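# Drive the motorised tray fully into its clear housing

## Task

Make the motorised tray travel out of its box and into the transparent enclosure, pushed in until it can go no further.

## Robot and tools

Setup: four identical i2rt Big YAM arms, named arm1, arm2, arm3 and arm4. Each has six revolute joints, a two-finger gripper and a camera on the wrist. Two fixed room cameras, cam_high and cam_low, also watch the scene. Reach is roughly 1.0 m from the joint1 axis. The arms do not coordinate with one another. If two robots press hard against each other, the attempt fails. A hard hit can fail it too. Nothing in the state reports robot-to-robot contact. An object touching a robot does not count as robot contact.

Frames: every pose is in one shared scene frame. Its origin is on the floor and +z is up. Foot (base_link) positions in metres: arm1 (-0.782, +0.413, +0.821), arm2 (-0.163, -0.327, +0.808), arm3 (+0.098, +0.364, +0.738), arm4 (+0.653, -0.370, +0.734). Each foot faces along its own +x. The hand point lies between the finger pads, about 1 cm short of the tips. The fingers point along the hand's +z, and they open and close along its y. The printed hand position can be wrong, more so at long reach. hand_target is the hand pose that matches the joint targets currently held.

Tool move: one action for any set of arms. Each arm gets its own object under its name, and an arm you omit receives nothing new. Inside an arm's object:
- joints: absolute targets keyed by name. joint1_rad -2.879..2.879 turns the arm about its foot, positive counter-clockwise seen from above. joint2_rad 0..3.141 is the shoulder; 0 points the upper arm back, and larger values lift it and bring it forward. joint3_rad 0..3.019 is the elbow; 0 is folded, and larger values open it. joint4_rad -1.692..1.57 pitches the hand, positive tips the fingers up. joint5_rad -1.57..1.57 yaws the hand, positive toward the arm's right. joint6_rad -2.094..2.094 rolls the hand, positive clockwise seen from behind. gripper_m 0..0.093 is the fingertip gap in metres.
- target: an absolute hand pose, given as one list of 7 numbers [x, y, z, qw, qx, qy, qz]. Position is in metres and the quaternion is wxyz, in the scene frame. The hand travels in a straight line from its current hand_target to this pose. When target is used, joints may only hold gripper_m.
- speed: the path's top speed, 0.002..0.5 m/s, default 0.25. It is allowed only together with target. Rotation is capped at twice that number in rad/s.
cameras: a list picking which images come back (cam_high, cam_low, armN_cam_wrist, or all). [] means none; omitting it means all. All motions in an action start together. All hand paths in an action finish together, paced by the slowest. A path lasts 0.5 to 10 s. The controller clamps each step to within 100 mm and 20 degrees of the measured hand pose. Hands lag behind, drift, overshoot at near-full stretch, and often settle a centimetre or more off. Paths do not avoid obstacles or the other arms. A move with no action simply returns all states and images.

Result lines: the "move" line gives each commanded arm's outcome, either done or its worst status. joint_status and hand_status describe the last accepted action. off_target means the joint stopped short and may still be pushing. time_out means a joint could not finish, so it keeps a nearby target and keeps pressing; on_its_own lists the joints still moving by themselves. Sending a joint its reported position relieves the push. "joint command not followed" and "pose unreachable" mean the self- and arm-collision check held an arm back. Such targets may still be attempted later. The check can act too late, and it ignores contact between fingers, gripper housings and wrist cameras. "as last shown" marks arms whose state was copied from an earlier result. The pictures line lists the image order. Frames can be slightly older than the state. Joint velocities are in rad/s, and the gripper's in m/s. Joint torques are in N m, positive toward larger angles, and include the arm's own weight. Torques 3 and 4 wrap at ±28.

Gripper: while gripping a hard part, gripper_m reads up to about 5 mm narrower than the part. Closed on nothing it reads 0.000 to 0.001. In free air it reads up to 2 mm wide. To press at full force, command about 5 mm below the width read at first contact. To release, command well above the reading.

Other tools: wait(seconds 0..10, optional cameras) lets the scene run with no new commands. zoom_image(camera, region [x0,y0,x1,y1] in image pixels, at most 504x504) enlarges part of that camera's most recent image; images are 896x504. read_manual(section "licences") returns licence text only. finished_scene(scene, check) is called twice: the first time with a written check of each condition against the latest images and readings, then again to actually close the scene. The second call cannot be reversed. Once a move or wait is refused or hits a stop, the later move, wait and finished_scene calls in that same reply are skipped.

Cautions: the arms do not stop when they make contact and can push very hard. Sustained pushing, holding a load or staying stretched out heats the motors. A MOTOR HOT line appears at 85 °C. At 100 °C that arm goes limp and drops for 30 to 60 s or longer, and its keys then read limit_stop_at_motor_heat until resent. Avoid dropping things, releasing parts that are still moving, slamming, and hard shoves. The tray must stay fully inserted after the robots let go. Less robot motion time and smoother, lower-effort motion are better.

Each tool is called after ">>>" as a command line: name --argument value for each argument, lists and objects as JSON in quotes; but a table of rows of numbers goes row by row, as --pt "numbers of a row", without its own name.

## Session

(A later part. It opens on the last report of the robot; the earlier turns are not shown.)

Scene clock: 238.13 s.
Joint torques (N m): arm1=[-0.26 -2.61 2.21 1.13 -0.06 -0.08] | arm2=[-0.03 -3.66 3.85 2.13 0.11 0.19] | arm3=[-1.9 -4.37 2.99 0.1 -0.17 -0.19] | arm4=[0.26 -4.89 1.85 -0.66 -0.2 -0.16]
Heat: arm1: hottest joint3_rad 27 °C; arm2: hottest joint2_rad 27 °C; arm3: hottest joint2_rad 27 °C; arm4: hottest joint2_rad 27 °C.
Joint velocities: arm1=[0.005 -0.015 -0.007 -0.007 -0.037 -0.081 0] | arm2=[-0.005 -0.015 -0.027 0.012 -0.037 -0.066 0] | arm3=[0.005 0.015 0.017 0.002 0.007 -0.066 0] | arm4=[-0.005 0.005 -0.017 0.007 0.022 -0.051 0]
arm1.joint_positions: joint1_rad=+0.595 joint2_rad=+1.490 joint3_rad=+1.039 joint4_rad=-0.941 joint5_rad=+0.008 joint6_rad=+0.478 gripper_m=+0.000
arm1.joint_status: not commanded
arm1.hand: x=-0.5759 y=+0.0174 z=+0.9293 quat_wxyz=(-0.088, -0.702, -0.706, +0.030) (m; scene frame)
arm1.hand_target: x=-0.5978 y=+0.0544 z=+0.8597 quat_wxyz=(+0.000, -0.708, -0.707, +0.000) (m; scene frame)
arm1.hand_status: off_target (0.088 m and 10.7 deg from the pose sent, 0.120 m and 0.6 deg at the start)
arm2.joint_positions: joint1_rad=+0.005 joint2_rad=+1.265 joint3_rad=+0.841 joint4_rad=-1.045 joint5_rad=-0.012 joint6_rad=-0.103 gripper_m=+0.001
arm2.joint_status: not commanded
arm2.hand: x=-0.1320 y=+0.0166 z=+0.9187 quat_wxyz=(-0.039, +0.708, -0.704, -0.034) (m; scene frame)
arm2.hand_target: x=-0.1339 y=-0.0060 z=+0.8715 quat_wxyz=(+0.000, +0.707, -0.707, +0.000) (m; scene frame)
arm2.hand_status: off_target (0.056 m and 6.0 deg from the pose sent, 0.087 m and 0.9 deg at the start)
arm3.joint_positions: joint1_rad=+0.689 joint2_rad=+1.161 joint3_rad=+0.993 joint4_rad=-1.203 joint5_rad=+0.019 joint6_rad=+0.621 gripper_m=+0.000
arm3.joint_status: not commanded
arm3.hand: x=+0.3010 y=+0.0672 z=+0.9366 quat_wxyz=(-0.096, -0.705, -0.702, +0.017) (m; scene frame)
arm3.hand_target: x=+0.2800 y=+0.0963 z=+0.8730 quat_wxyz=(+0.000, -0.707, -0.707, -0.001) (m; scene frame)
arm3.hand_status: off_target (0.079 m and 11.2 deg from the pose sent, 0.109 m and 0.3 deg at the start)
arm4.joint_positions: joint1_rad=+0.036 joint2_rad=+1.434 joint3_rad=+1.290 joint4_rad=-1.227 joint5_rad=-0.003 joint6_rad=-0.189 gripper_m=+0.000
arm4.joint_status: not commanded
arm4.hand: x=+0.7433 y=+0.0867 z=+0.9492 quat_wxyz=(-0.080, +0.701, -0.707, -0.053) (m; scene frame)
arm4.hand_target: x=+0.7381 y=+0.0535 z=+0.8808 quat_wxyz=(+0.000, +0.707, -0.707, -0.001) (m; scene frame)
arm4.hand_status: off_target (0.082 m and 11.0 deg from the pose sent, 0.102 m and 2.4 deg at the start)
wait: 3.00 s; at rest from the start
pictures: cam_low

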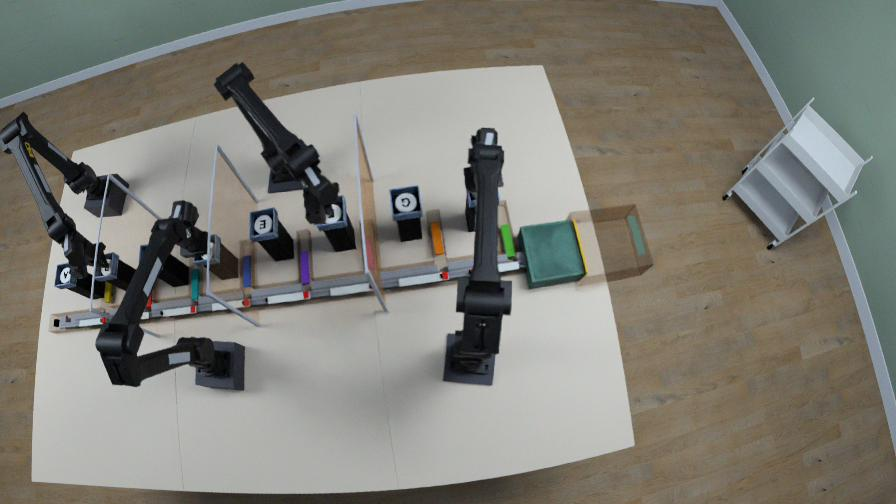

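>>> zoom_image --camera "cam_low" --region '[240, 260, 340, 320]'

>>> wait --seconds 2 --cameras '["cam_low", "cam_high"]'

>>> zoom_image --camera "cam_low" --region '[240, 230, 340, 320]'

>>> zoom_image --camera "cam_high" --region '[400, 200, 520, 290]'

Scaled by 5.040 from the camera's 896x504 image, which has a finer 1280x720 frame.

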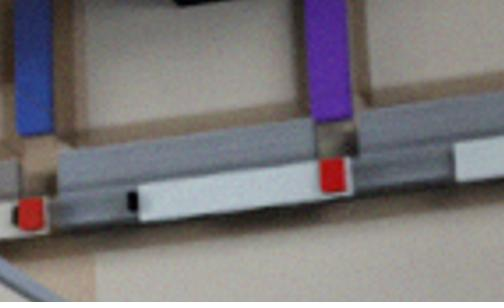

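Scene clock: 240.33 s.
Joint torques (N m): arm1=[-0.21 -2.78 2.26 1.14 -0.07 -0.09] | arm2=[-0.73 -3.72 3.88 2.11 0.1 0.19] | arm3=[-1.73 -4.19 2.99 0.12 -0.15 -0.2] | arm4=[0.26 -4.84 1.85 -0.65 -0.2 -0.17]
Heat: arm1: hottest joint3_rad 27 °C; arm2: hottest joint2_rad 27 °C; arm3: hottest joint2_rad 27 °C; arm4: hottest joint2_rad 27 °C.
Joint velocities: arm1=[0.005 -0.015 0.002 0.002 -0.037 0.022 0] | arm2=[0.005 -0.015 0.002 -0.012 -0.007 0.037 0] | arm3=[0.005 0.005 -0.017 -0.012 -0.022 -0.007 0] | arm4=[0.005 -0.015 0.002 0.012 -0.037 -0.022 0.001]
arm1.joint_positions: joint1_rad=+0.595 joint2_rad=+1.490 joint3_rad=+1.039 joint4_rad=-0.941 joint5_rad=+0.008 joint6_rad=+0.478 gripper_m=+0.000
arm1.joint_status: not commanded
arm1.hand: x=-0.5759 y=+0.0174 z=+0.9293 quat_wxyz=(-0.088, -0.702, -0.706, +0.030) (m; scene frame)
arm1.hand_target: x=-0.5978 y=+0.0544 z=+0.8597 quat_wxyz=(+0.000, -0.708, -0.707, +0.000) (m; scene frame)
arm1.hand_status: off_target (0.088 m and 10.7 deg from the pose sent, 0.120 m and 0.6 deg at the start)
arm2.joint_positions: joint1_rad=+0.005 joint2_rad=+1.265 joint3_rad=+0.841 joint4_rad=-1.045 joint5_rad=-0.012 joint6_rad=-0.103 gripper_m=+0.001
arm2.joint_status: not commanded
arm2.hand: x=-0.1320 y=+0.0166 z=+0.9187 quat_wxyz=(-0.039, +0.708, -0.704, -0.034) (m; scene frame)
arm2.hand_target: x=-0.1339 y=-0.0060 z=+0.8715 quat_wxyz=(+0.000, +0.707, -0.707, +0.000) (m; scene frame)
arm2.hand_status: off_target (0.056 m and 6.0 deg from the pose sent, 0.087 m and 0.9 deg at the start)
arm3.joint_positions: joint1_rad=+0.689 joint2_rad=+1.161 joint3_rad=+0.993 joint4_rad=-1.203 joint5_rad=+0.019 joint6_rad=+0.621 gripper_m=+0.000
arm3.joint_status: not commanded
arm3.hand: x=+0.3010 y=+0.0672 z=+0.9366 quat_wxyz=(-0.096, -0.705, -0.702, +0.017) (m; scene frame)
arm3.hand_target: x=+0.2800 y=+0.0963 z=+0.8730 quat_wxyz=(+0.000, -0.707, -0.707, -0.001) (m; scene frame)
arm3.hand_status: off_target (0.079 m and 11.2 deg from the pose sent, 0.109 m and 0.3 deg at the start)
arm4.joint_positions: joint1_rad=+0.036 joint2_rad=+1.434 joint3_rad=+1.290 joint4_rad=-1.227 joint5_rad=-0.003 joint6_rad=-0.189 gripper_m=+0.000
arm4.joint_status: not commanded
arm4.hand: x=+0.7433 y=+0.0867 z=+0.9492 quat_wxyz=(-0.080, +0.701, -0.707, -0.053) (m; scene frame)
arm4.hand_target: x=+0.7381 y=+0.0535 z=+0.8808 quat_wxyz=(+0.000, +0.707, -0.707, -0.001) (m; scene frame)
arm4.hand_status: off_target (0.082 m and 11.0 deg from the pose sent, 0.102 m and 2.4 deg at the start)
wait: 2.00 s; at rest by 0.07 s
pictures: cam_high, cam_low

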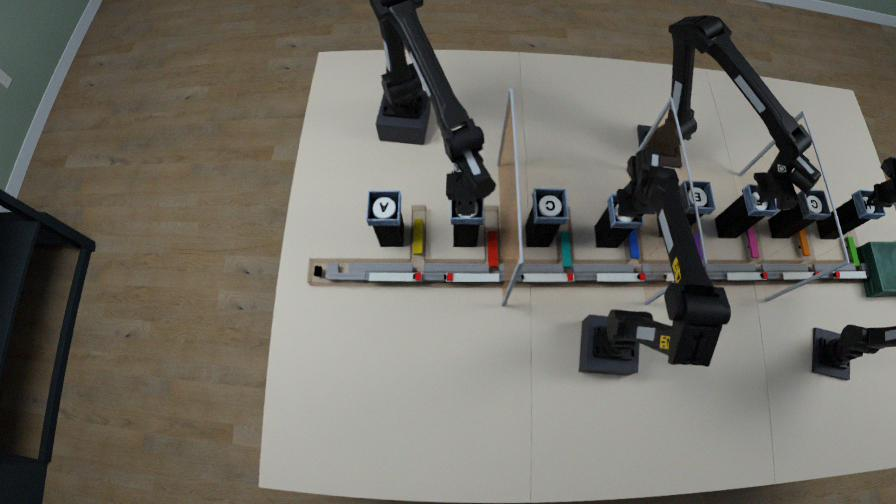

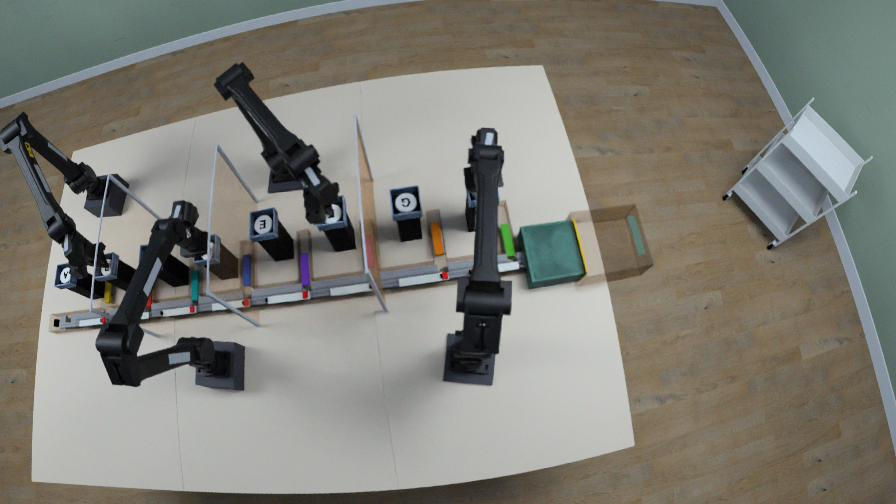

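Scaled by 5.040 from the camera's 896x504 image, which has a finer 1280x720 frame.

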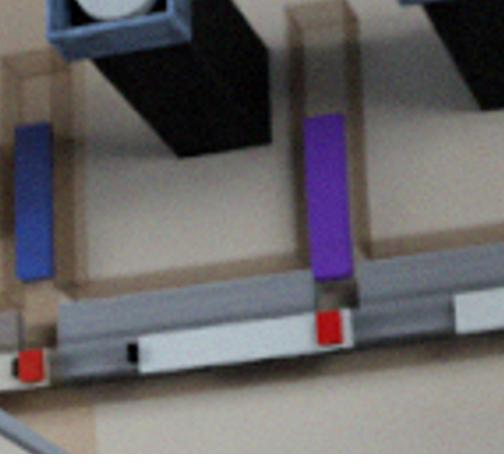

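Scaled by 4.200 from the camera's 896x504 image, which has a finer 1280x720 frame.

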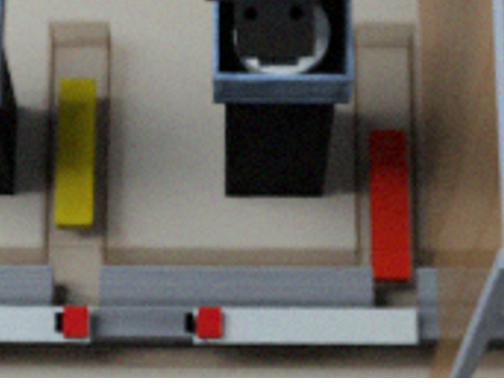

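>>> wait --seconds 2 --cameras '["cam_low", "cam_high"]'

>>> zoom_image --camera "cam_low" --region '[240, 230, 340, 320]'

>>> zoom_image --camera "cam_high" --region '[690, 220, 896, 300]'

>>> zoom_image --camera "cam_low" --region '[120, 240, 260, 330]'

Scene clock: 242.73 s.
Joint torques (N m): arm1=[-0.21 -2.61 2.25 1.1 -0.06 -0.09] | arm2=[0.15 -3.72 3.89 2.21 0.08 0.19] | arm3=[-1.67 -4.25 2.97 0.09 -0.17 -0.2] | arm4=[0.21 -4.84 1.85 -0.65 -0.2 -0.16]
Heat: arm1: hottest joint3_rad 26 °C; arm2: hottest joint2_rad 27 °C; arm3: hottest joint2_rad 27 °C; arm4: hottest joint2_rad 27 °C.
Joint velocities: arm1=[0.005 0.005 -0.022 0.022 0.022 -0.022 -0.001] | arm2=[-0.015 0.005 0.032 -0.007 0.037 -0.051 -0.001] | arm3=[-0.015 -0.005 -0.002 -0.002 -0.022 -0.037 0] | arm4=[-0.005 -0.005 -0.002 -0.012 0.066 0.037 -0.003]
arm1.joint_positions: joint1_rad=+0.595 joint2_rad=+1.490 joint3_rad=+1.039 joint4_rad=-0.941 joint5_rad=+0.008 joint6_rad=+0.478 gripper_m=+0.000
arm1.joint_status: not commanded
arm1.hand: x=-0.5759 y=+0.0174 z=+0.9293 quat_wxyz=(-0.088, -0.702, -0.706, +0.030) (m; scene frame)
arm1.hand_target: x=-0.5978 y=+0.0544 z=+0.8597 quat_wxyz=(+0.000, -0.708, -0.707, +0.000) (m; scene frame)
arm1.hand_status: off_target (0.088 m and 10.7 deg from the pose sent, 0.120 m and 0.6 deg at the start)
arm2.joint_positions: joint1_rad=+0.005 joint2_rad=+1.265 joint3_rad=+0.841 joint4_rad=-1.045 joint5_rad=-0.012 joint6_rad=-0.103 gripper_m=+0.001
arm2.joint_status: not commanded
arm2.hand: x=-0.1320 y=+0.0166 z=+0.9187 quat_wxyz=(-0.039, +0.708, -0.704, -0.034) (m; scene frame)
arm2.hand_target: x=-0.1339 y=-0.0060 z=+0.8715 quat_wxyz=(+0.000, +0.707, -0.707, +0.000) (m; scene frame)
arm2.hand_status: off_target (0.056 m and 6.0 deg from the pose sent, 0.087 m and 0.9 deg at the start)
arm3.joint_positions: joint1_rad=+0.689 joint2_rad=+1.161 joint3_rad=+0.993 joint4_rad=-1.203 joint5_rad=+0.019 joint6_rad=+0.621 gripper_m=+0.000
arm3.joint_status: not commanded
arm3.hand: x=+0.3010 y=+0.0672 z=+0.9366 quat_wxyz=(-0.096, -0.705, -0.702, +0.017) (m; scene frame)
arm3.hand_target: x=+0.2800 y=+0.0963 z=+0.8730 quat_wxyz=(+0.000, -0.707, -0.707, -0.001) (m; scene frame)
arm3.hand_status: off_target (0.079 m and 11.2 deg from the pose sent, 0.109 m and 0.3 deg at the start)
arm4.joint_positions: joint1_rad=+0.036 joint2_rad=+1.434 joint3_rad=+1.290 joint4_rad=-1.227 joint5_rad=-0.003 joint6_rad=-0.189 gripper_m=+0.000
arm4.joint_status: not commanded
arm4.hand: x=+0.7433 y=+0.0867 z=+0.9492 quat_wxyz=(-0.080, +0.701, -0.707, -0.053) (m; scene frame)
arm4.hand_target: x=+0.7381 y=+0.0535 z=+0.8808 quat_wxyz=(+0.000, +0.707, -0.707, -0.001) (m; scene frame)
arm4.hand_status: off_target (0.082 m and 11.0 deg from the pose sent, 0.102 m and 2.4 deg at the start)
wait: 2.00 s; at rest from the start
pictures: cam_high, cam_low

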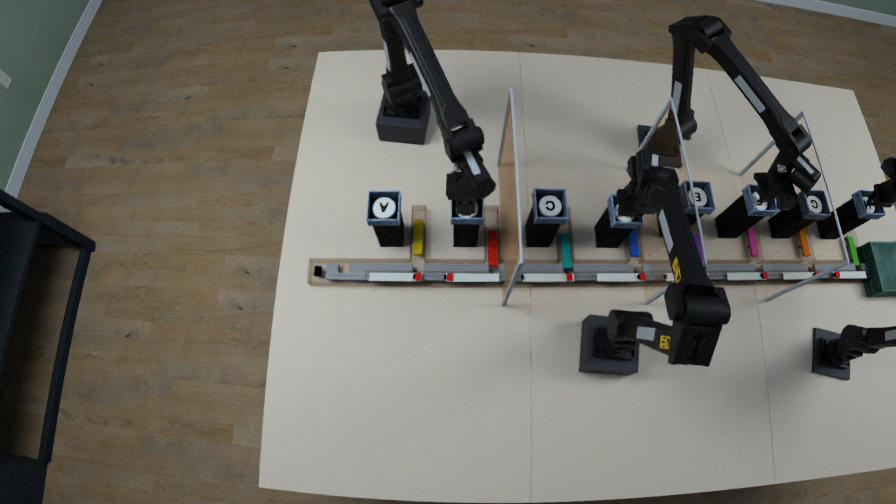

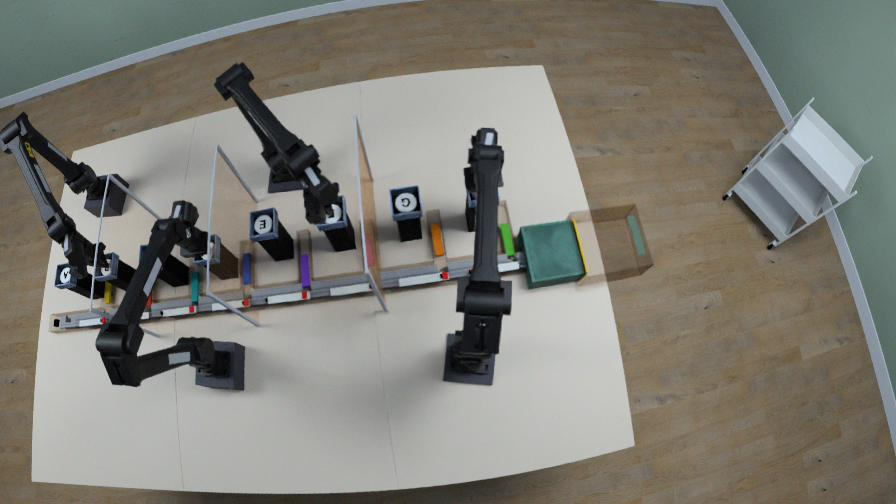

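Scaled by 5.040 from the camera's 896x504 image, which has a finer 1280x720 frame.

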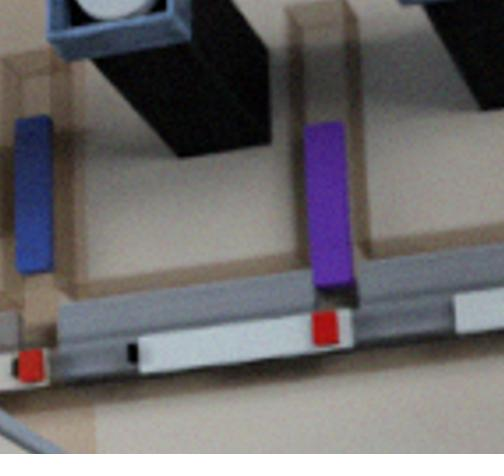

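Scaled by 2.447 from the camera's 896x504 image, which has a finer 1280x720 frame.

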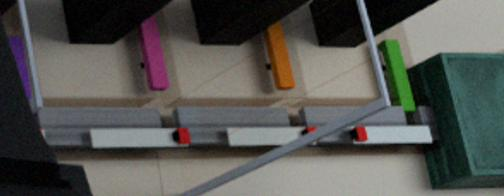

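Scaled by 3.600 from the camera's 896x504 image, which has a finer 1280x720 frame.

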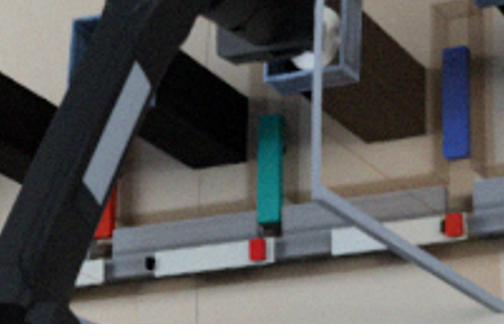

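>>> wait --seconds 6 --cameras '["cam_low", "cam_high"]'

>>> zoom_image --camera "cam_low" --region '[190, 190, 390, 310]'

>>> zoom_image --camera "cam_high" --region '[690, 190, 896, 300]'

>>> zoom_image --camera "cam_high" --region '[360, 180, 560, 300]'

Scene clock: 250.87 s.
Joint torques (N m): arm1=[-0.21 -2.67 2.28 1.11 -0.07 -0.08] | arm2=[-0.26 -3.6 4 2.17 0.1 0.21] | arm3=[-1.73 -4.31 2.97 0.08 -0.17 -0.2] | arm4=[0.21 -4.89 1.84 -0.65 -0.2 -0.16]
Heat: arm1: hottest joint3_rad 26 °C; arm2: hottest joint2_rad 27 °C; arm3: hottest joint2_rad 27 °C; arm4: hottest joint2_rad 27 °C.
Joint velocities: arm1=[0.015 -0.005 0.002 -0.007 -0.037 0.081 0] | arm2=[-0.015 -0.005 -0.007 -0.002 0.007 -0.007 -0.001] | arm3=[-0.005 -0.005 -0.007 -0.022 -0.037 0.022 0] | arm4=[-0.005 0.005 -0.012 0.002 0.037 -0.051 0]
arm1.joint_positions: joint1_rad=+0.595 joint2_rad=+1.490 joint3_rad=+1.039 joint4_rad=-0.941 joint5_rad=+0.008 joint6_rad=+0.478 gripper_m=+0.000
arm1.joint_status: not commanded
arm1.hand: x=-0.5759 y=+0.0174 z=+0.9293 quat_wxyz=(-0.088, -0.702, -0.706, +0.030) (m; scene frame)
arm1.hand_target: x=-0.5978 y=+0.0544 z=+0.8597 quat_wxyz=(+0.000, -0.708, -0.707, +0.000) (m; scene frame)
arm1.hand_status: off_target (0.088 m and 10.7 deg from the pose sent, 0.120 m and 0.6 deg at the start)
arm2.joint_positions: joint1_rad=+0.005 joint2_rad=+1.265 joint3_rad=+0.841 joint4_rad=-1.045 joint5_rad=-0.012 joint6_rad=-0.103 gripper_m=+0.001
arm2.joint_status: not commanded
arm2.hand: x=-0.1320 y=+0.0166 z=+0.9187 quat_wxyz=(-0.039, +0.708, -0.704, -0.034) (m; scene frame)
arm2.hand_target: x=-0.1339 y=-0.0060 z=+0.8715 quat_wxyz=(+0.000, +0.707, -0.707, +0.000) (m; scene frame)
arm2.hand_status: off_target (0.056 m and 6.0 deg from the pose sent, 0.087 m and 0.9 deg at the start)
arm3.joint_positions: joint1_rad=+0.689 joint2_rad=+1.161 joint3_rad=+0.993 joint4_rad=-1.203 joint5_rad=+0.019 joint6_rad=+0.621 gripper_m=+0.000
arm3.joint_status: not commanded
arm3.hand: x=+0.3010 y=+0.0672 z=+0.9366 quat_wxyz=(-0.096, -0.705, -0.702, +0.017) (m; scene frame)
arm3.hand_target: x=+0.2800 y=+0.0963 z=+0.8730 quat_wxyz=(+0.000, -0.707, -0.707, -0.001) (m; scene frame)
arm3.hand_status: off_target (0.079 m and 11.2 deg from the pose sent, 0.109 m and 0.3 deg at the start)
arm4.joint_positions: joint1_rad=+0.036 joint2_rad=+1.434 joint3_rad=+1.290 joint4_rad=-1.227 joint5_rad=-0.003 joint6_rad=-0.189 gripper_m=+0.000
arm4.joint_status: not commanded
arm4.hand: x=+0.7433 y=+0.0867 z=+0.9492 quat_wxyz=(-0.080, +0.701, -0.707, -0.053) (m; scene frame)
arm4.hand_target: x=+0.7381 y=+0.0535 z=+0.8808 quat_wxyz=(+0.000, +0.707, -0.707, -0.001) (m; scene frame)
arm4.hand_status: off_target (0.082 m and 11.0 deg from the pose sent, 0.102 m and 2.4 deg at the start)
wait: 6.00 s; at rest from the start
pictures: cam_high, cam_low

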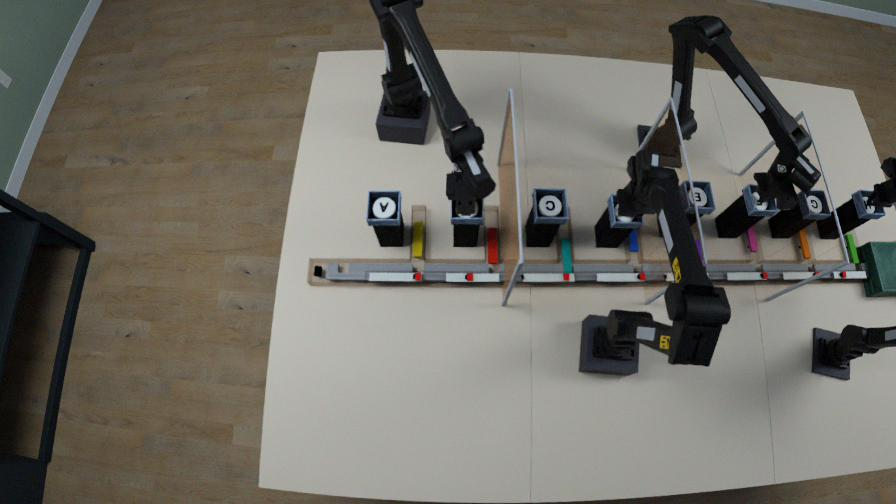

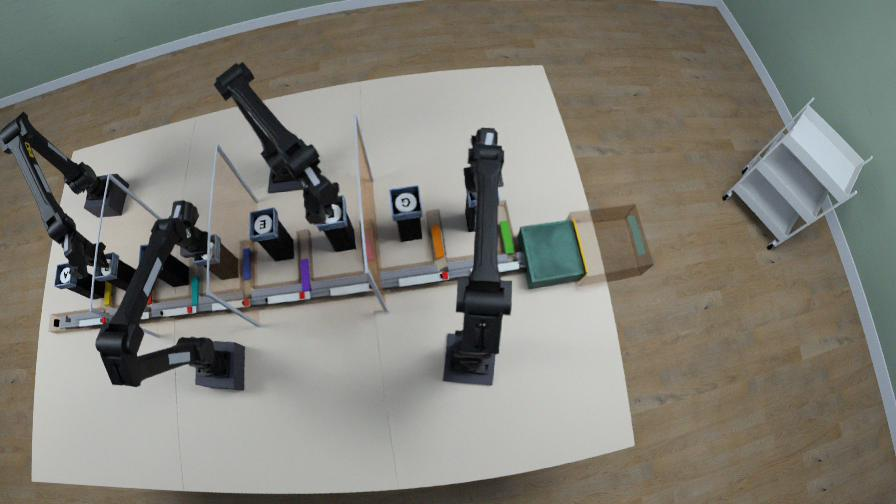

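Scaled by 2.520 from the camera's 896x504 image, which has a finer 1280x720 frame.

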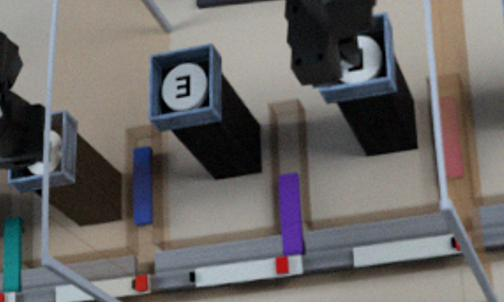

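Scaled by 2.447 from the camera's 896x504 image, which has a finer 1280x720 frame.

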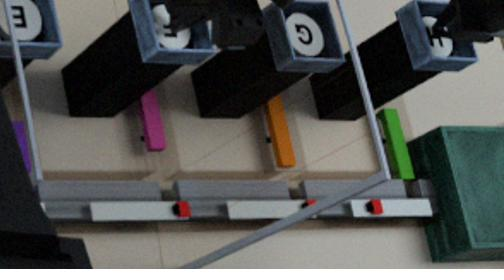

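Scaled by 2.520 from the camera's 896x504 image, which has a finer 1280x720 frame.

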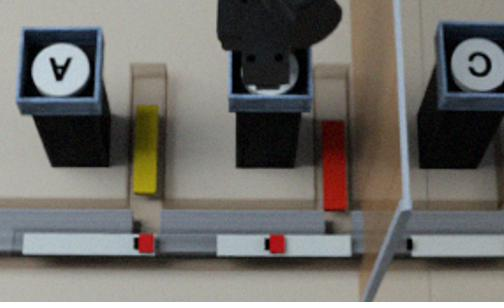

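>>> wait --seconds 3 --cameras '["cam_low", "cam_high"]'

>>> zoom_image --camera "cam_low" --region '[190, 190, 390, 310]'

>>> zoom_image --camera "cam_high" --region '[690, 190, 896, 300]'

>>> zoom_image --camera "cam_high" --region '[360, 180, 560, 300]'

Scene clock: 254.07 s.
Joint torques (N m): arm1=[-0.26 -2.73 2.25 1.1 -0.07 -0.08] | arm2=[-0.15 -3.43 3.85 2.21 0.09 0.18] | arm3=[-1.9 -4.25 2.96 0.06 -0.16 -0.2] | arm4=[0.21 -4.84 1.85 -0.65 -0.19 -0.16]
Heat: arm1: hottest joint3_rad 26 °C; arm2: hottest joint2_rad 27 °C; arm3: hottest joint2_rad 27 °C; arm4: hottest joint2_rad 27 °C.
Joint velocities: arm1=[-0.005 -0.005 -0.002 -0.007 -0.022 -0.095 0.001] | arm2=[0.005 -0.005 0.007 -0.012 0.081 0.007 -0.001] | arm3=[-0.005 -0.005 -0.002 0.017 0.007 -0.007 0.001] | arm4=[-0.005 -0.005 -0.002 0.002 -0.095 0.007 0]
arm1.joint_positions: joint1_rad=+0.595 joint2_rad=+1.490 joint3_rad=+1.039 joint4_rad=-0.941 joint5_rad=+0.008 joint6_rad=+0.478 gripper_m=+0.000
arm1.joint_status: not commanded
arm1.hand: x=-0.5759 y=+0.0174 z=+0.9293 quat_wxyz=(-0.088, -0.702, -0.706, +0.030) (m; scene frame)
arm1.hand_target: x=-0.5978 y=+0.0544 z=+0.8597 quat_wxyz=(+0.000, -0.708, -0.707, +0.000) (m; scene frame)
arm1.hand_status: off_target (0.088 m and 10.7 deg from the pose sent, 0.120 m and 0.6 deg at the start)
arm2.joint_positions: joint1_rad=+0.005 joint2_rad=+1.265 joint3_rad=+0.841 joint4_rad=-1.045 joint5_rad=-0.012 joint6_rad=-0.103 gripper_m=+0.001
arm2.joint_status: not commanded
arm2.hand: x=-0.1320 y=+0.0166 z=+0.9187 quat_wxyz=(-0.039, +0.708, -0.704, -0.034) (m; scene frame)
arm2.hand_target: x=-0.1339 y=-0.0060 z=+0.8715 quat_wxyz=(+0.000, +0.707, -0.707, +0.000) (m; scene frame)
arm2.hand_status: off_target (0.056 m and 6.0 deg from the pose sent, 0.087 m and 0.9 deg at the start)
arm3.joint_positions: joint1_rad=+0.689 joint2_rad=+1.161 joint3_rad=+0.993 joint4_rad=-1.203 joint5_rad=+0.019 joint6_rad=+0.621 gripper_m=+0.000
arm3.joint_status: not commanded
arm3.hand: x=+0.3010 y=+0.0672 z=+0.9366 quat_wxyz=(-0.096, -0.705, -0.702, +0.017) (m; scene frame)
arm3.hand_target: x=+0.2800 y=+0.0963 z=+0.8730 quat_wxyz=(+0.000, -0.707, -0.707, -0.001) (m; scene frame)
arm3.hand_status: off_target (0.079 m and 11.2 deg from the pose sent, 0.109 m and 0.3 deg at the start)
arm4.joint_positions: joint1_rad=+0.036 joint2_rad=+1.434 joint3_rad=+1.290 joint4_rad=-1.227 joint5_rad=-0.003 joint6_rad=-0.189 gripper_m=+0.000
arm4.joint_status: not commanded
arm4.hand: x=+0.7433 y=+0.0867 z=+0.9492 quat_wxyz=(-0.080, +0.701, -0.707, -0.053) (m; scene frame)
arm4.hand_target: x=+0.7381 y=+0.0535 z=+0.8808 quat_wxyz=(+0.000, +0.707, -0.707, -0.001) (m; scene frame)
arm4.hand_status: off_target (0.082 m and 11.0 deg from the pose sent, 0.102 m and 2.4 deg at the start)
wait: 3.00 s; at rest by 0.07 s
pictures: cam_high, cam_low

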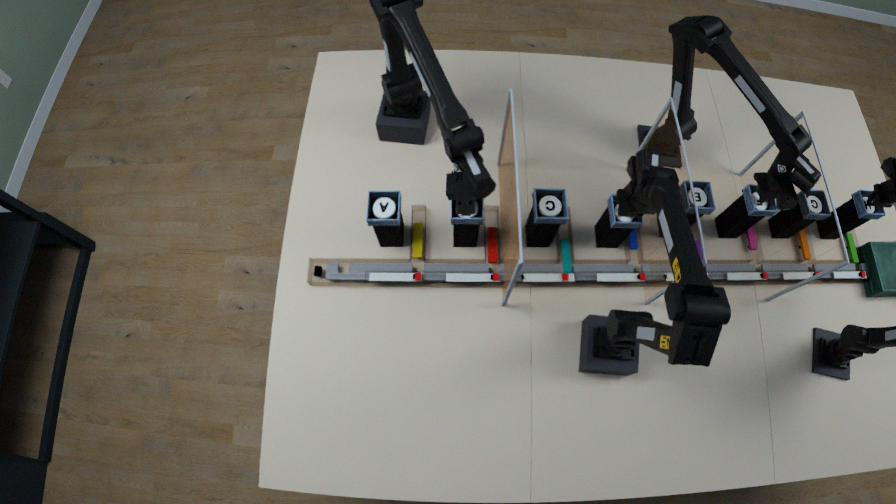

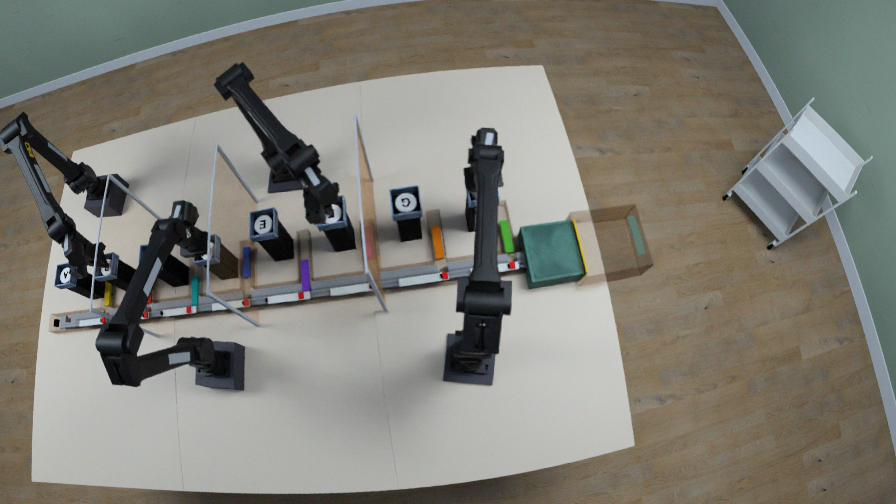

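Scaled by 2.520 from the camera's 896x504 image, which has a finer 1280x720 frame.

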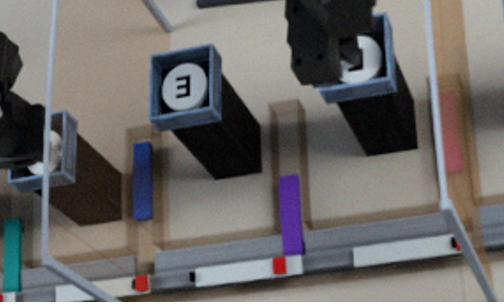

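Scaled by 2.447 from the camera's 896x504 image, which has a finer 1280x720 frame.

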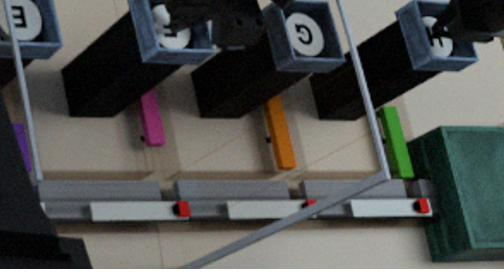

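Scaled by 2.520 from the camera's 896x504 image, which has a finer 1280x720 frame.

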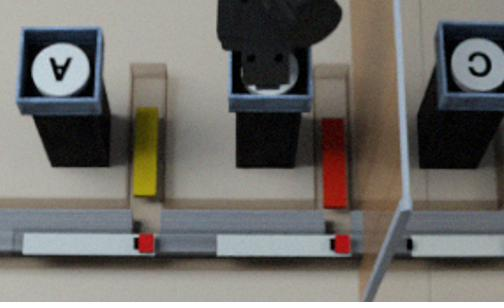

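>>> wait --seconds 2 --cameras '["cam_low"]'

>>> zoom_image --camera "cam_low" --region '[390, 180, 670, 320]'

Scene clock: 256.20 s.
Joint torques (N m): arm1=[-0.38 -2.73 2.25 1.14 -0.06 -0.08] | arm2=[-0.21 -3.31 3.73 2.21 0.11 0.18] | arm3=[-1.85 -4.19 2.99 0.12 -0.17 -0.2] | arm4=[0.21 -4.84 1.85 -0.65 -0.2 -0.16]
Heat: arm1: hottest joint3_rad 26 °C; arm2: hottest joint2_rad 27 °C; arm3: hottest joint2_rad 27 °C; arm4: hottest joint2_rad 27 °C.
Joint velocities: arm1=[0.005 0.005 0.002 0.002 0.037 0.081 0.001] | arm2=[-0.015 -0.005 -0.012 -0.027 -0.022 0.037 0] | arm3=[-0.015 0.005 -0.002 -0.002 -0.007 -0.022 -0.001] | arm4=[-0.015 -0.005 0.007 -0.002 -0.081 -0.007 0]
arm1.joint_positions: joint1_rad=+0.595 joint2_rad=+1.490 joint3_rad=+1.039 joint4_rad=-0.941 joint5_rad=+0.008 joint6_rad=+0.478 gripper_m=+0.000
arm1.joint_status: not commanded
arm1.hand: x=-0.5759 y=+0.0174 z=+0.9293 quat_wxyz=(-0.088, -0.702, -0.706, +0.030) (m; scene frame)
arm1.hand_target: x=-0.5978 y=+0.0544 z=+0.8597 quat_wxyz=(+0.000, -0.708, -0.707, +0.000) (m; scene frame)
arm1.hand_status: off_target (0.088 m and 10.7 deg from the pose sent, 0.120 m and 0.6 deg at the start)
arm2.joint_positions: joint1_rad=+0.005 joint2_rad=+1.265 joint3_rad=+0.841 joint4_rad=-1.045 joint5_rad=-0.012 joint6_rad=-0.103 gripper_m=+0.001
arm2.joint_status: not commanded
arm2.hand: x=-0.1320 y=+0.0166 z=+0.9187 quat_wxyz=(-0.039, +0.708, -0.704, -0.034) (m; scene frame)
arm2.hand_target: x=-0.1339 y=-0.0060 z=+0.8715 quat_wxyz=(+0.000, +0.707, -0.707, +0.000) (m; scene frame)
arm2.hand_status: off_target (0.056 m and 6.0 deg from the pose sent, 0.087 m and 0.9 deg at the start)
arm3.joint_positions: joint1_rad=+0.689 joint2_rad=+1.161 joint3_rad=+0.993 joint4_rad=-1.203 joint5_rad=+0.019 joint6_rad=+0.621 gripper_m=+0.000
arm3.joint_status: not commanded
arm3.hand: x=+0.3010 y=+0.0672 z=+0.9366 quat_wxyz=(-0.096, -0.705, -0.702, +0.017) (m; scene frame)
arm3.hand_target: x=+0.2800 y=+0.0963 z=+0.8730 quat_wxyz=(+0.000, -0.707, -0.707, -0.001) (m; scene frame)
arm3.hand_status: off_target (0.079 m and 11.2 deg from the pose sent, 0.109 m and 0.3 deg at the start)
arm4.joint_positions: joint1_rad=+0.036 joint2_rad=+1.434 joint3_rad=+1.290 joint4_rad=-1.227 joint5_rad=-0.003 joint6_rad=-0.189 gripper_m=+0.000
arm4.joint_status: not commanded
arm4.hand: x=+0.7433 y=+0.0867 z=+0.9492 quat_wxyz=(-0.080, +0.701, -0.707, -0.053) (m; scene frame)
arm4.hand_target: x=+0.7381 y=+0.0535 z=+0.8808 quat_wxyz=(+0.000, +0.707, -0.707, -0.001) (m; scene frame)
arm4.hand_status: off_target (0.082 m and 11.0 deg from the pose sent, 0.102 m and 2.4 deg at the start)
wait: 2.00 s; at rest by 0.13 s
pictures: cam_low

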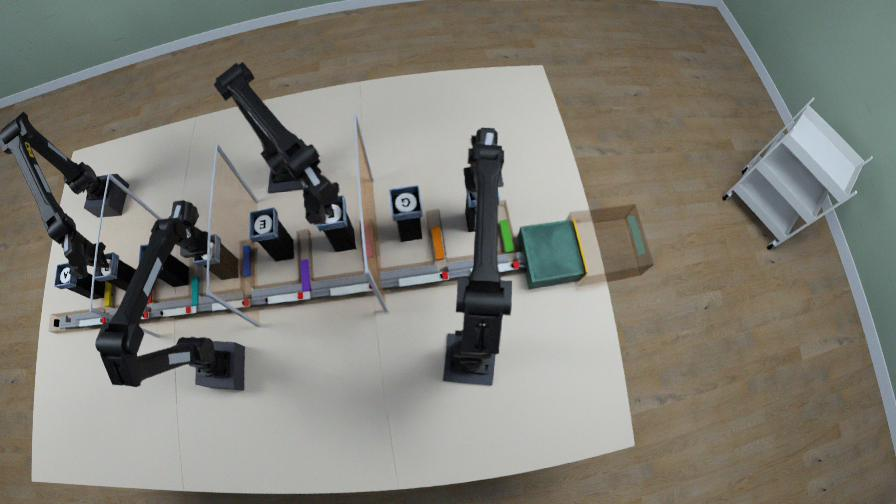

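Scaled by 1.800 from the camera's 896x504 image, which has a finer 1280x720 frame.

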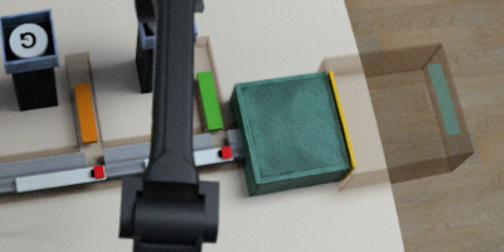

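>>> wait --seconds 10 --cameras '[]'

>>> wait --seconds 8 --cameras '["cam_low", "cam_high"]'

>>> zoom_image --camera "cam_high" --region '[690, 190, 896, 300]'

>>> zoom_image --camera "cam_high" --region '[360, 180, 560, 300]'

>>> zoom_image --camera "cam_low" --region '[190, 190, 390, 310]'

Scene clock: 267.63 s.
Joint torques (N m): arm1=[-0.32 -2.78 2.28 1.14 -0.07 -0.09] | arm2=[-0.44 -3.55 3.9 2.24 0.09 0.18] | arm3=[-1.85 -4.31 3 0.06 -0.17 -0.2] | arm4=[0.26 -4.89 1.84 -0.65 -0.19 -0.16]
Heat: arm1: hottest joint3_rad 26 °C; arm2: hottest joint2_rad 27 °C; arm3: hottest joint2_rad 27 °C; arm4: hottest joint2_rad 27 °C.
Joint velocities: arm1=[0.015 0.005 -0.017 0.007 -0.066 -0.066 -0.001] | arm2=[-0.005 -0.005 -0.007 -0.007 -0.007 0.037 0] | arm3=[-0.024 -0.015 -0.007 -0.012 0.007 -0.037 -0.001] | arm4=[0.005 -0.005 -0.002 -0.007 -0.037 -0.022 0]
arm1.joint_positions: joint1_rad=+0.595 joint2_rad=+1.490 joint3_rad=+1.039 joint4_rad=-0.941 joint5_rad=+0.008 joint6_rad=+0.478 gripper_m=+0.000
arm1.joint_status: not commanded
arm1.hand: x=-0.5759 y=+0.0174 z=+0.9293 quat_wxyz=(-0.088, -0.702, -0.706, +0.030) (m; scene frame)
arm1.hand_target: x=-0.5978 y=+0.0544 z=+0.8597 quat_wxyz=(+0.000, -0.708, -0.707, +0.000) (m; scene frame)
arm1.hand_status: off_target (0.088 m and 10.7 deg from the pose sent, 0.120 m and 0.6 deg at the start)
arm2.joint_positions: joint1_rad=+0.005 joint2_rad=+1.265 joint3_rad=+0.841 joint4_rad=-1.045 joint5_rad=-0.012 joint6_rad=-0.103 gripper_m=+0.001
arm2.joint_status: not commanded
arm2.hand: x=-0.1320 y=+0.0166 z=+0.9187 quat_wxyz=(-0.039, +0.708, -0.704, -0.034) (m; scene frame)
arm2.hand_target: x=-0.1339 y=-0.0060 z=+0.8715 quat_wxyz=(+0.000, +0.707, -0.707, +0.000) (m; scene frame)
arm2.hand_status: off_target (0.056 m and 6.0 deg from the pose sent, 0.087 m and 0.9 deg at the start)
arm3.joint_positions: joint1_rad=+0.689 joint2_rad=+1.161 joint3_rad=+0.993 joint4_rad=-1.203 joint5_rad=+0.019 joint6_rad=+0.621 gripper_m=+0.000
arm3.joint_status: not commanded
arm3.hand: x=+0.3010 y=+0.0672 z=+0.9366 quat_wxyz=(-0.096, -0.705, -0.702, +0.017) (m; scene frame)
arm3.hand_target: x=+0.2800 y=+0.0963 z=+0.8730 quat_wxyz=(+0.000, -0.707, -0.707, -0.001) (m; scene frame)
arm3.hand_status: off_target (0.079 m and 11.2 deg from the pose sent, 0.109 m and 0.3 deg at the start)
arm4.joint_positions: joint1_rad=+0.036 joint2_rad=+1.434 joint3_rad=+1.290 joint4_rad=-1.227 joint5_rad=-0.003 joint6_rad=-0.189 gripper_m=+0.000
arm4.joint_status: not commanded
arm4.hand: x=+0.7433 y=+0.0867 z=+0.9492 quat_wxyz=(-0.080, +0.701, -0.707, -0.053) (m; scene frame)
arm4.hand_target: x=+0.7381 y=+0.0535 z=+0.8808 quat_wxyz=(+0.000, +0.707, -0.707, -0.001) (m; scene frame)
arm4.hand_status: off_target (0.082 m and 11.0 deg from the pose sent, 0.102 m and 2.4 deg at the start)
wait: 10.00 s; at rest from the start
pictures: none
No camera images: "cameras" was empty.

Scene clock: 275.63 s.
Joint torques (N m): arm1=[-0.26 -2.78 2.25 1.1 -0.08 -0.08] | arm2=[-0.38 -3.72 3.81 2.29 0.1 0.19] | arm3=[-1.9 -4.37 2.96 0.08 -0.16 -0.2] | arm4=[0.26 -4.84 1.85 -0.65 -0.19 -0.16]
Heat: arm1: hottest joint3_rad 26 °C; arm2: hottest joint2_rad 27 °C; arm3: hottest joint2_rad 27 °C; arm4: hottest joint2_rad 27 °C.
Joint velocities: arm1=[-0.005 0.005 0.002 0.012 0.051 -0.022 0] | arm2=[-0.005 -0.005 -0.002 -0.022 -0.051 0.037 -0.001] | arm3=[-0.015 -0.005 -0.007 -0.002 -0.081 0.081 0.001] | arm4=[-0.005 -0.005 0.007 0.007 -0.037 -0.022 0]
arm1.joint_positions: joint1_rad=+0.595 joint2_rad=+1.490 joint3_rad=+1.039 joint4_rad=-0.941 joint5_rad=+0.008 joint6_rad=+0.478 gripper_m=+0.000
arm1.joint_status: not commanded
arm1.hand: x=-0.5759 y=+0.0174 z=+0.9293 quat_wxyz=(-0.088, -0.702, -0.706, +0.030) (m; scene frame)
arm1.hand_target: x=-0.5978 y=+0.0544 z=+0.8597 quat_wxyz=(+0.000, -0.708, -0.707, +0.000) (m; scene frame)
arm1.hand_status: off_target (0.088 m and 10.7 deg from the pose sent, 0.120 m and 0.6 deg at the start)
arm2.joint_positions: joint1_rad=+0.005 joint2_rad=+1.265 joint3_rad=+0.841 joint4_rad=-1.045 joint5_rad=-0.012 joint6_rad=-0.103 gripper_m=+0.001
arm2.joint_status: not commanded
arm2.hand: x=-0.1320 y=+0.0166 z=+0.9187 quat_wxyz=(-0.039, +0.708, -0.704, -0.034) (m; scene frame)
arm2.hand_target: x=-0.1339 y=-0.0060 z=+0.8715 quat_wxyz=(+0.000, +0.707, -0.707, +0.000) (m; scene frame)
arm2.hand_status: off_target (0.056 m and 6.0 deg from the pose sent, 0.087 m and 0.9 deg at the start)
arm3.joint_positions: joint1_rad=+0.689 joint2_rad=+1.161 joint3_rad=+0.993 joint4_rad=-1.203 joint5_rad=+0.019 joint6_rad=+0.621 gripper_m=+0.000
arm3.joint_status: not commanded
arm3.hand: x=+0.3010 y=+0.0672 z=+0.9366 quat_wxyz=(-0.096, -0.705, -0.702, +0.017) (m; scene frame)
arm3.hand_target: x=+0.2800 y=+0.0963 z=+0.8730 quat_wxyz=(+0.000, -0.707, -0.707, -0.001) (m; scene frame)
arm3.hand_status: off_target (0.079 m and 11.2 deg from the pose sent, 0.109 m and 0.3 deg at the start)
arm4.joint_positions: joint1_rad=+0.036 joint2_rad=+1.434 joint3_rad=+1.290 joint4_rad=-1.227 joint5_rad=-0.003 joint6_rad=-0.189 gripper_m=+0.000
arm4.joint_status: not commanded
arm4.hand: x=+0.7433 y=+0.0867 z=+0.9492 quat_wxyz=(-0.080, +0.701, -0.707, -0.053) (m; scene frame)
arm4.hand_target: x=+0.7380 y=+0.0535 z=+0.8808 quat_wxyz=(+0.000, +0.707, -0.707, -0.001) (m; scene frame)
arm4.hand_status: off_target (0.082 m and 11.0 deg from the pose sent, 0.102 m and 2.4 deg at the start)
wait: 8.00 s; at rest by 0.27 s
pictures: cam_high, cam_low

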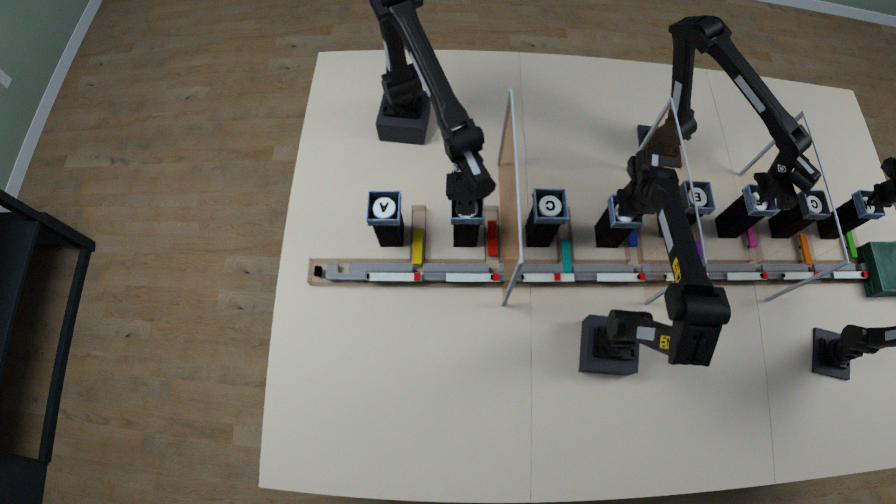

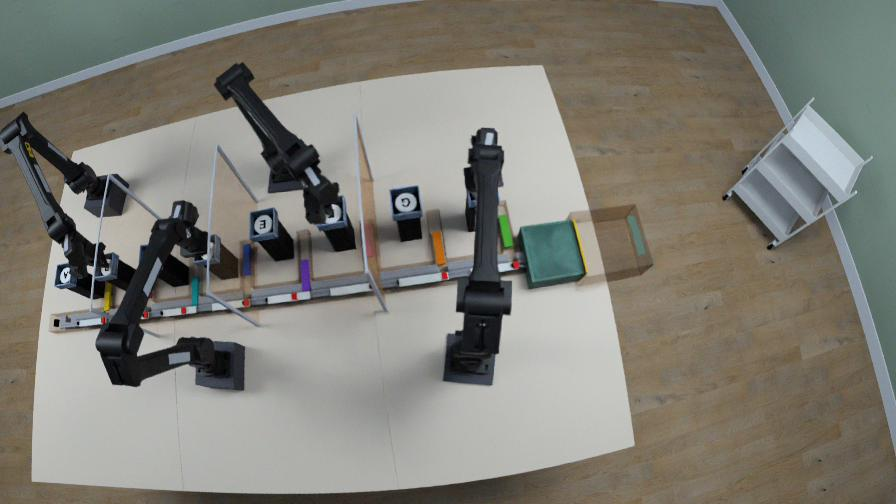

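Scaled by 2.447 from the camera's 896x504 image, which has a finer 1280x720 frame.

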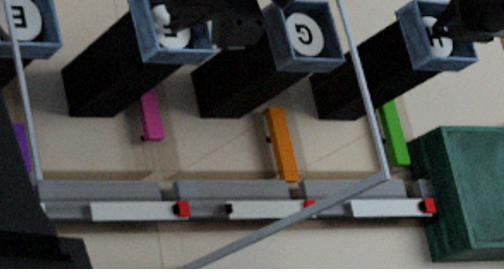

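Scaled by 2.520 from the camera's 896x504 image, which has a finer 1280x720 frame.

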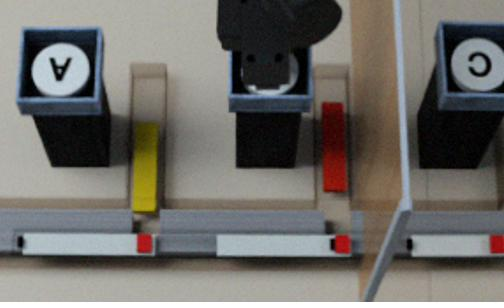

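Scaled by 2.520 from the camera's 896x504 image, which has a finer 1280x720 frame.

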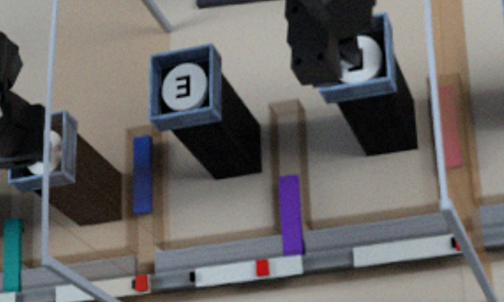

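>>> wait --seconds 8 --cameras '["cam_high"]'

>>> zoom_image --camera "cam_high" --region '[690, 190, 896, 300]'

>>> zoom_image --camera "cam_high" --region '[360, 180, 560, 300]'

Scene clock: 285.27 s.
Joint torques (N m): arm1=[0.03 -2.67 2.26 1.11 -0.05 -0.09] | arm2=[-0.5 -3.37 3.85 2.13 0.06 0.2] | arm3=[-1.85 -4.37 2.97 0.09 -0.16 -0.21] | arm4=[0.21 -4.89 1.85 -0.65 -0.19 -0.16]
Heat: arm1: hottest joint3_rad 26 °C; arm2: hottest joint2_rad 27 °C; arm3: hottest joint2_rad 27 °C; arm4: hottest joint2_rad 27 °C.
Joint velocities: arm1=[-0.005 0.005 -0.002 -0.022 -0.022 -0.022 0] | arm2=[-0.015 -0.024 0.002 0.017 0.007 -0.037 0.001] | arm3=[0.005 -0.005 0.007 0.002 -0.022 0.007 0] | arm4=[-0.015 -0.005 -0.002 -0.002 0.007 -0.007 0]
arm1.joint_positions: joint1_rad=+0.595 joint2_rad=+1.490 joint3_rad=+1.039 joint4_rad=-0.941 joint5_rad=+0.008 joint6_rad=+0.478 gripper_m=+0.000
arm1.joint_status: not commanded
arm1.hand: x=-0.5759 y=+0.0174 z=+0.9293 quat_wxyz=(-0.088, -0.702, -0.706, +0.030) (m; scene frame)
arm1.hand_target: x=-0.5978 y=+0.0544 z=+0.8597 quat_wxyz=(+0.000, -0.708, -0.707, +0.000) (m; scene frame)
arm1.hand_status: off_target (0.088 m and 10.7 deg from the pose sent, 0.120 m and 0.6 deg at the start)
arm2.joint_positions: joint1_rad=+0.005 joint2_rad=+1.265 joint3_rad=+0.841 joint4_rad=-1.045 joint5_rad=-0.012 joint6_rad=-0.103 gripper_m=+0.001
arm2.joint_status: not commanded
arm2.hand: x=-0.1320 y=+0.0166 z=+0.9187 quat_wxyz=(-0.039, +0.708, -0.704, -0.034) (m; scene frame)
arm2.hand_target: x=-0.1339 y=-0.0060 z=+0.8715 quat_wxyz=(+0.000, +0.707, -0.707, +0.000) (m; scene frame)
arm2.hand_status: off_target (0.056 m and 6.0 deg from the pose sent, 0.087 m and 0.9 deg at the start)
arm3.joint_positions: joint1_rad=+0.689 joint2_rad=+1.161 joint3_rad=+0.993 joint4_rad=-1.203 joint5_rad=+0.019 joint6_rad=+0.621 gripper_m=+0.000
arm3.joint_status: not commanded
arm3.hand: x=+0.3010 y=+0.0672 z=+0.9366 quat_wxyz=(-0.096, -0.705, -0.702, +0.017) (m; scene frame)
arm3.hand_target: x=+0.2800 y=+0.0963 z=+0.8730 quat_wxyz=(+0.000, -0.707, -0.707, -0.001) (m; scene frame)
arm3.hand_status: off_target (0.079 m and 11.2 deg from the pose sent, 0.109 m and 0.3 deg at the start)
arm4.joint_positions: joint1_rad=+0.036 joint2_rad=+1.434 joint3_rad=+1.290 joint4_rad=-1.227 joint5_rad=-0.003 joint6_rad=-0.189 gripper_m=+0.000
arm4.joint_status: not commanded
arm4.hand: x=+0.7433 y=+0.0867 z=+0.9492 quat_wxyz=(-0.080, +0.701, -0.707, -0.053) (m; scene frame)
arm4.hand_target: x=+0.7380 y=+0.0535 z=+0.8808 quat_wxyz=(+0.000, +0.707, -0.707, -0.001) (m; scene frame)
arm4.hand_status: off_target (0.082 m and 11.0 deg from the pose sent, 0.102 m and 2.4 deg at the start)
wait: 8.00 s; at rest from the start
pictures: cam_high

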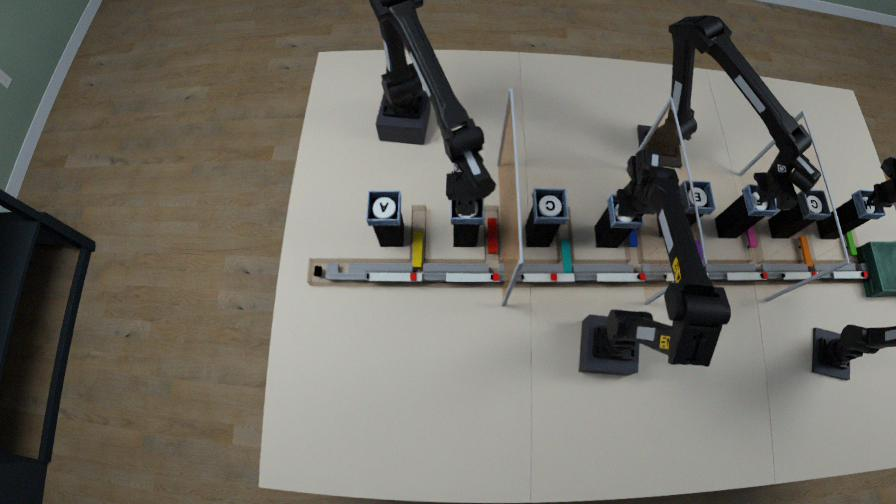

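Scaled by 2.447 from the camera's 896x504 image, which has a finer 1280x720 frame.

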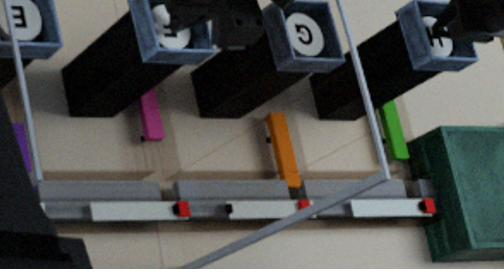

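Scaled by 2.520 from the camera's 896x504 image, which has a finer 1280x720 frame.

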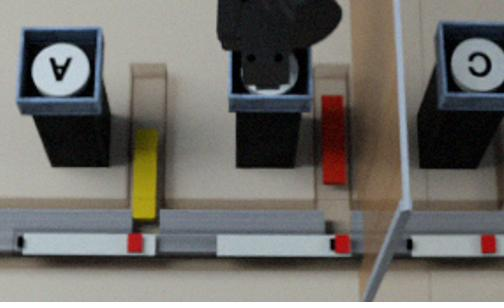

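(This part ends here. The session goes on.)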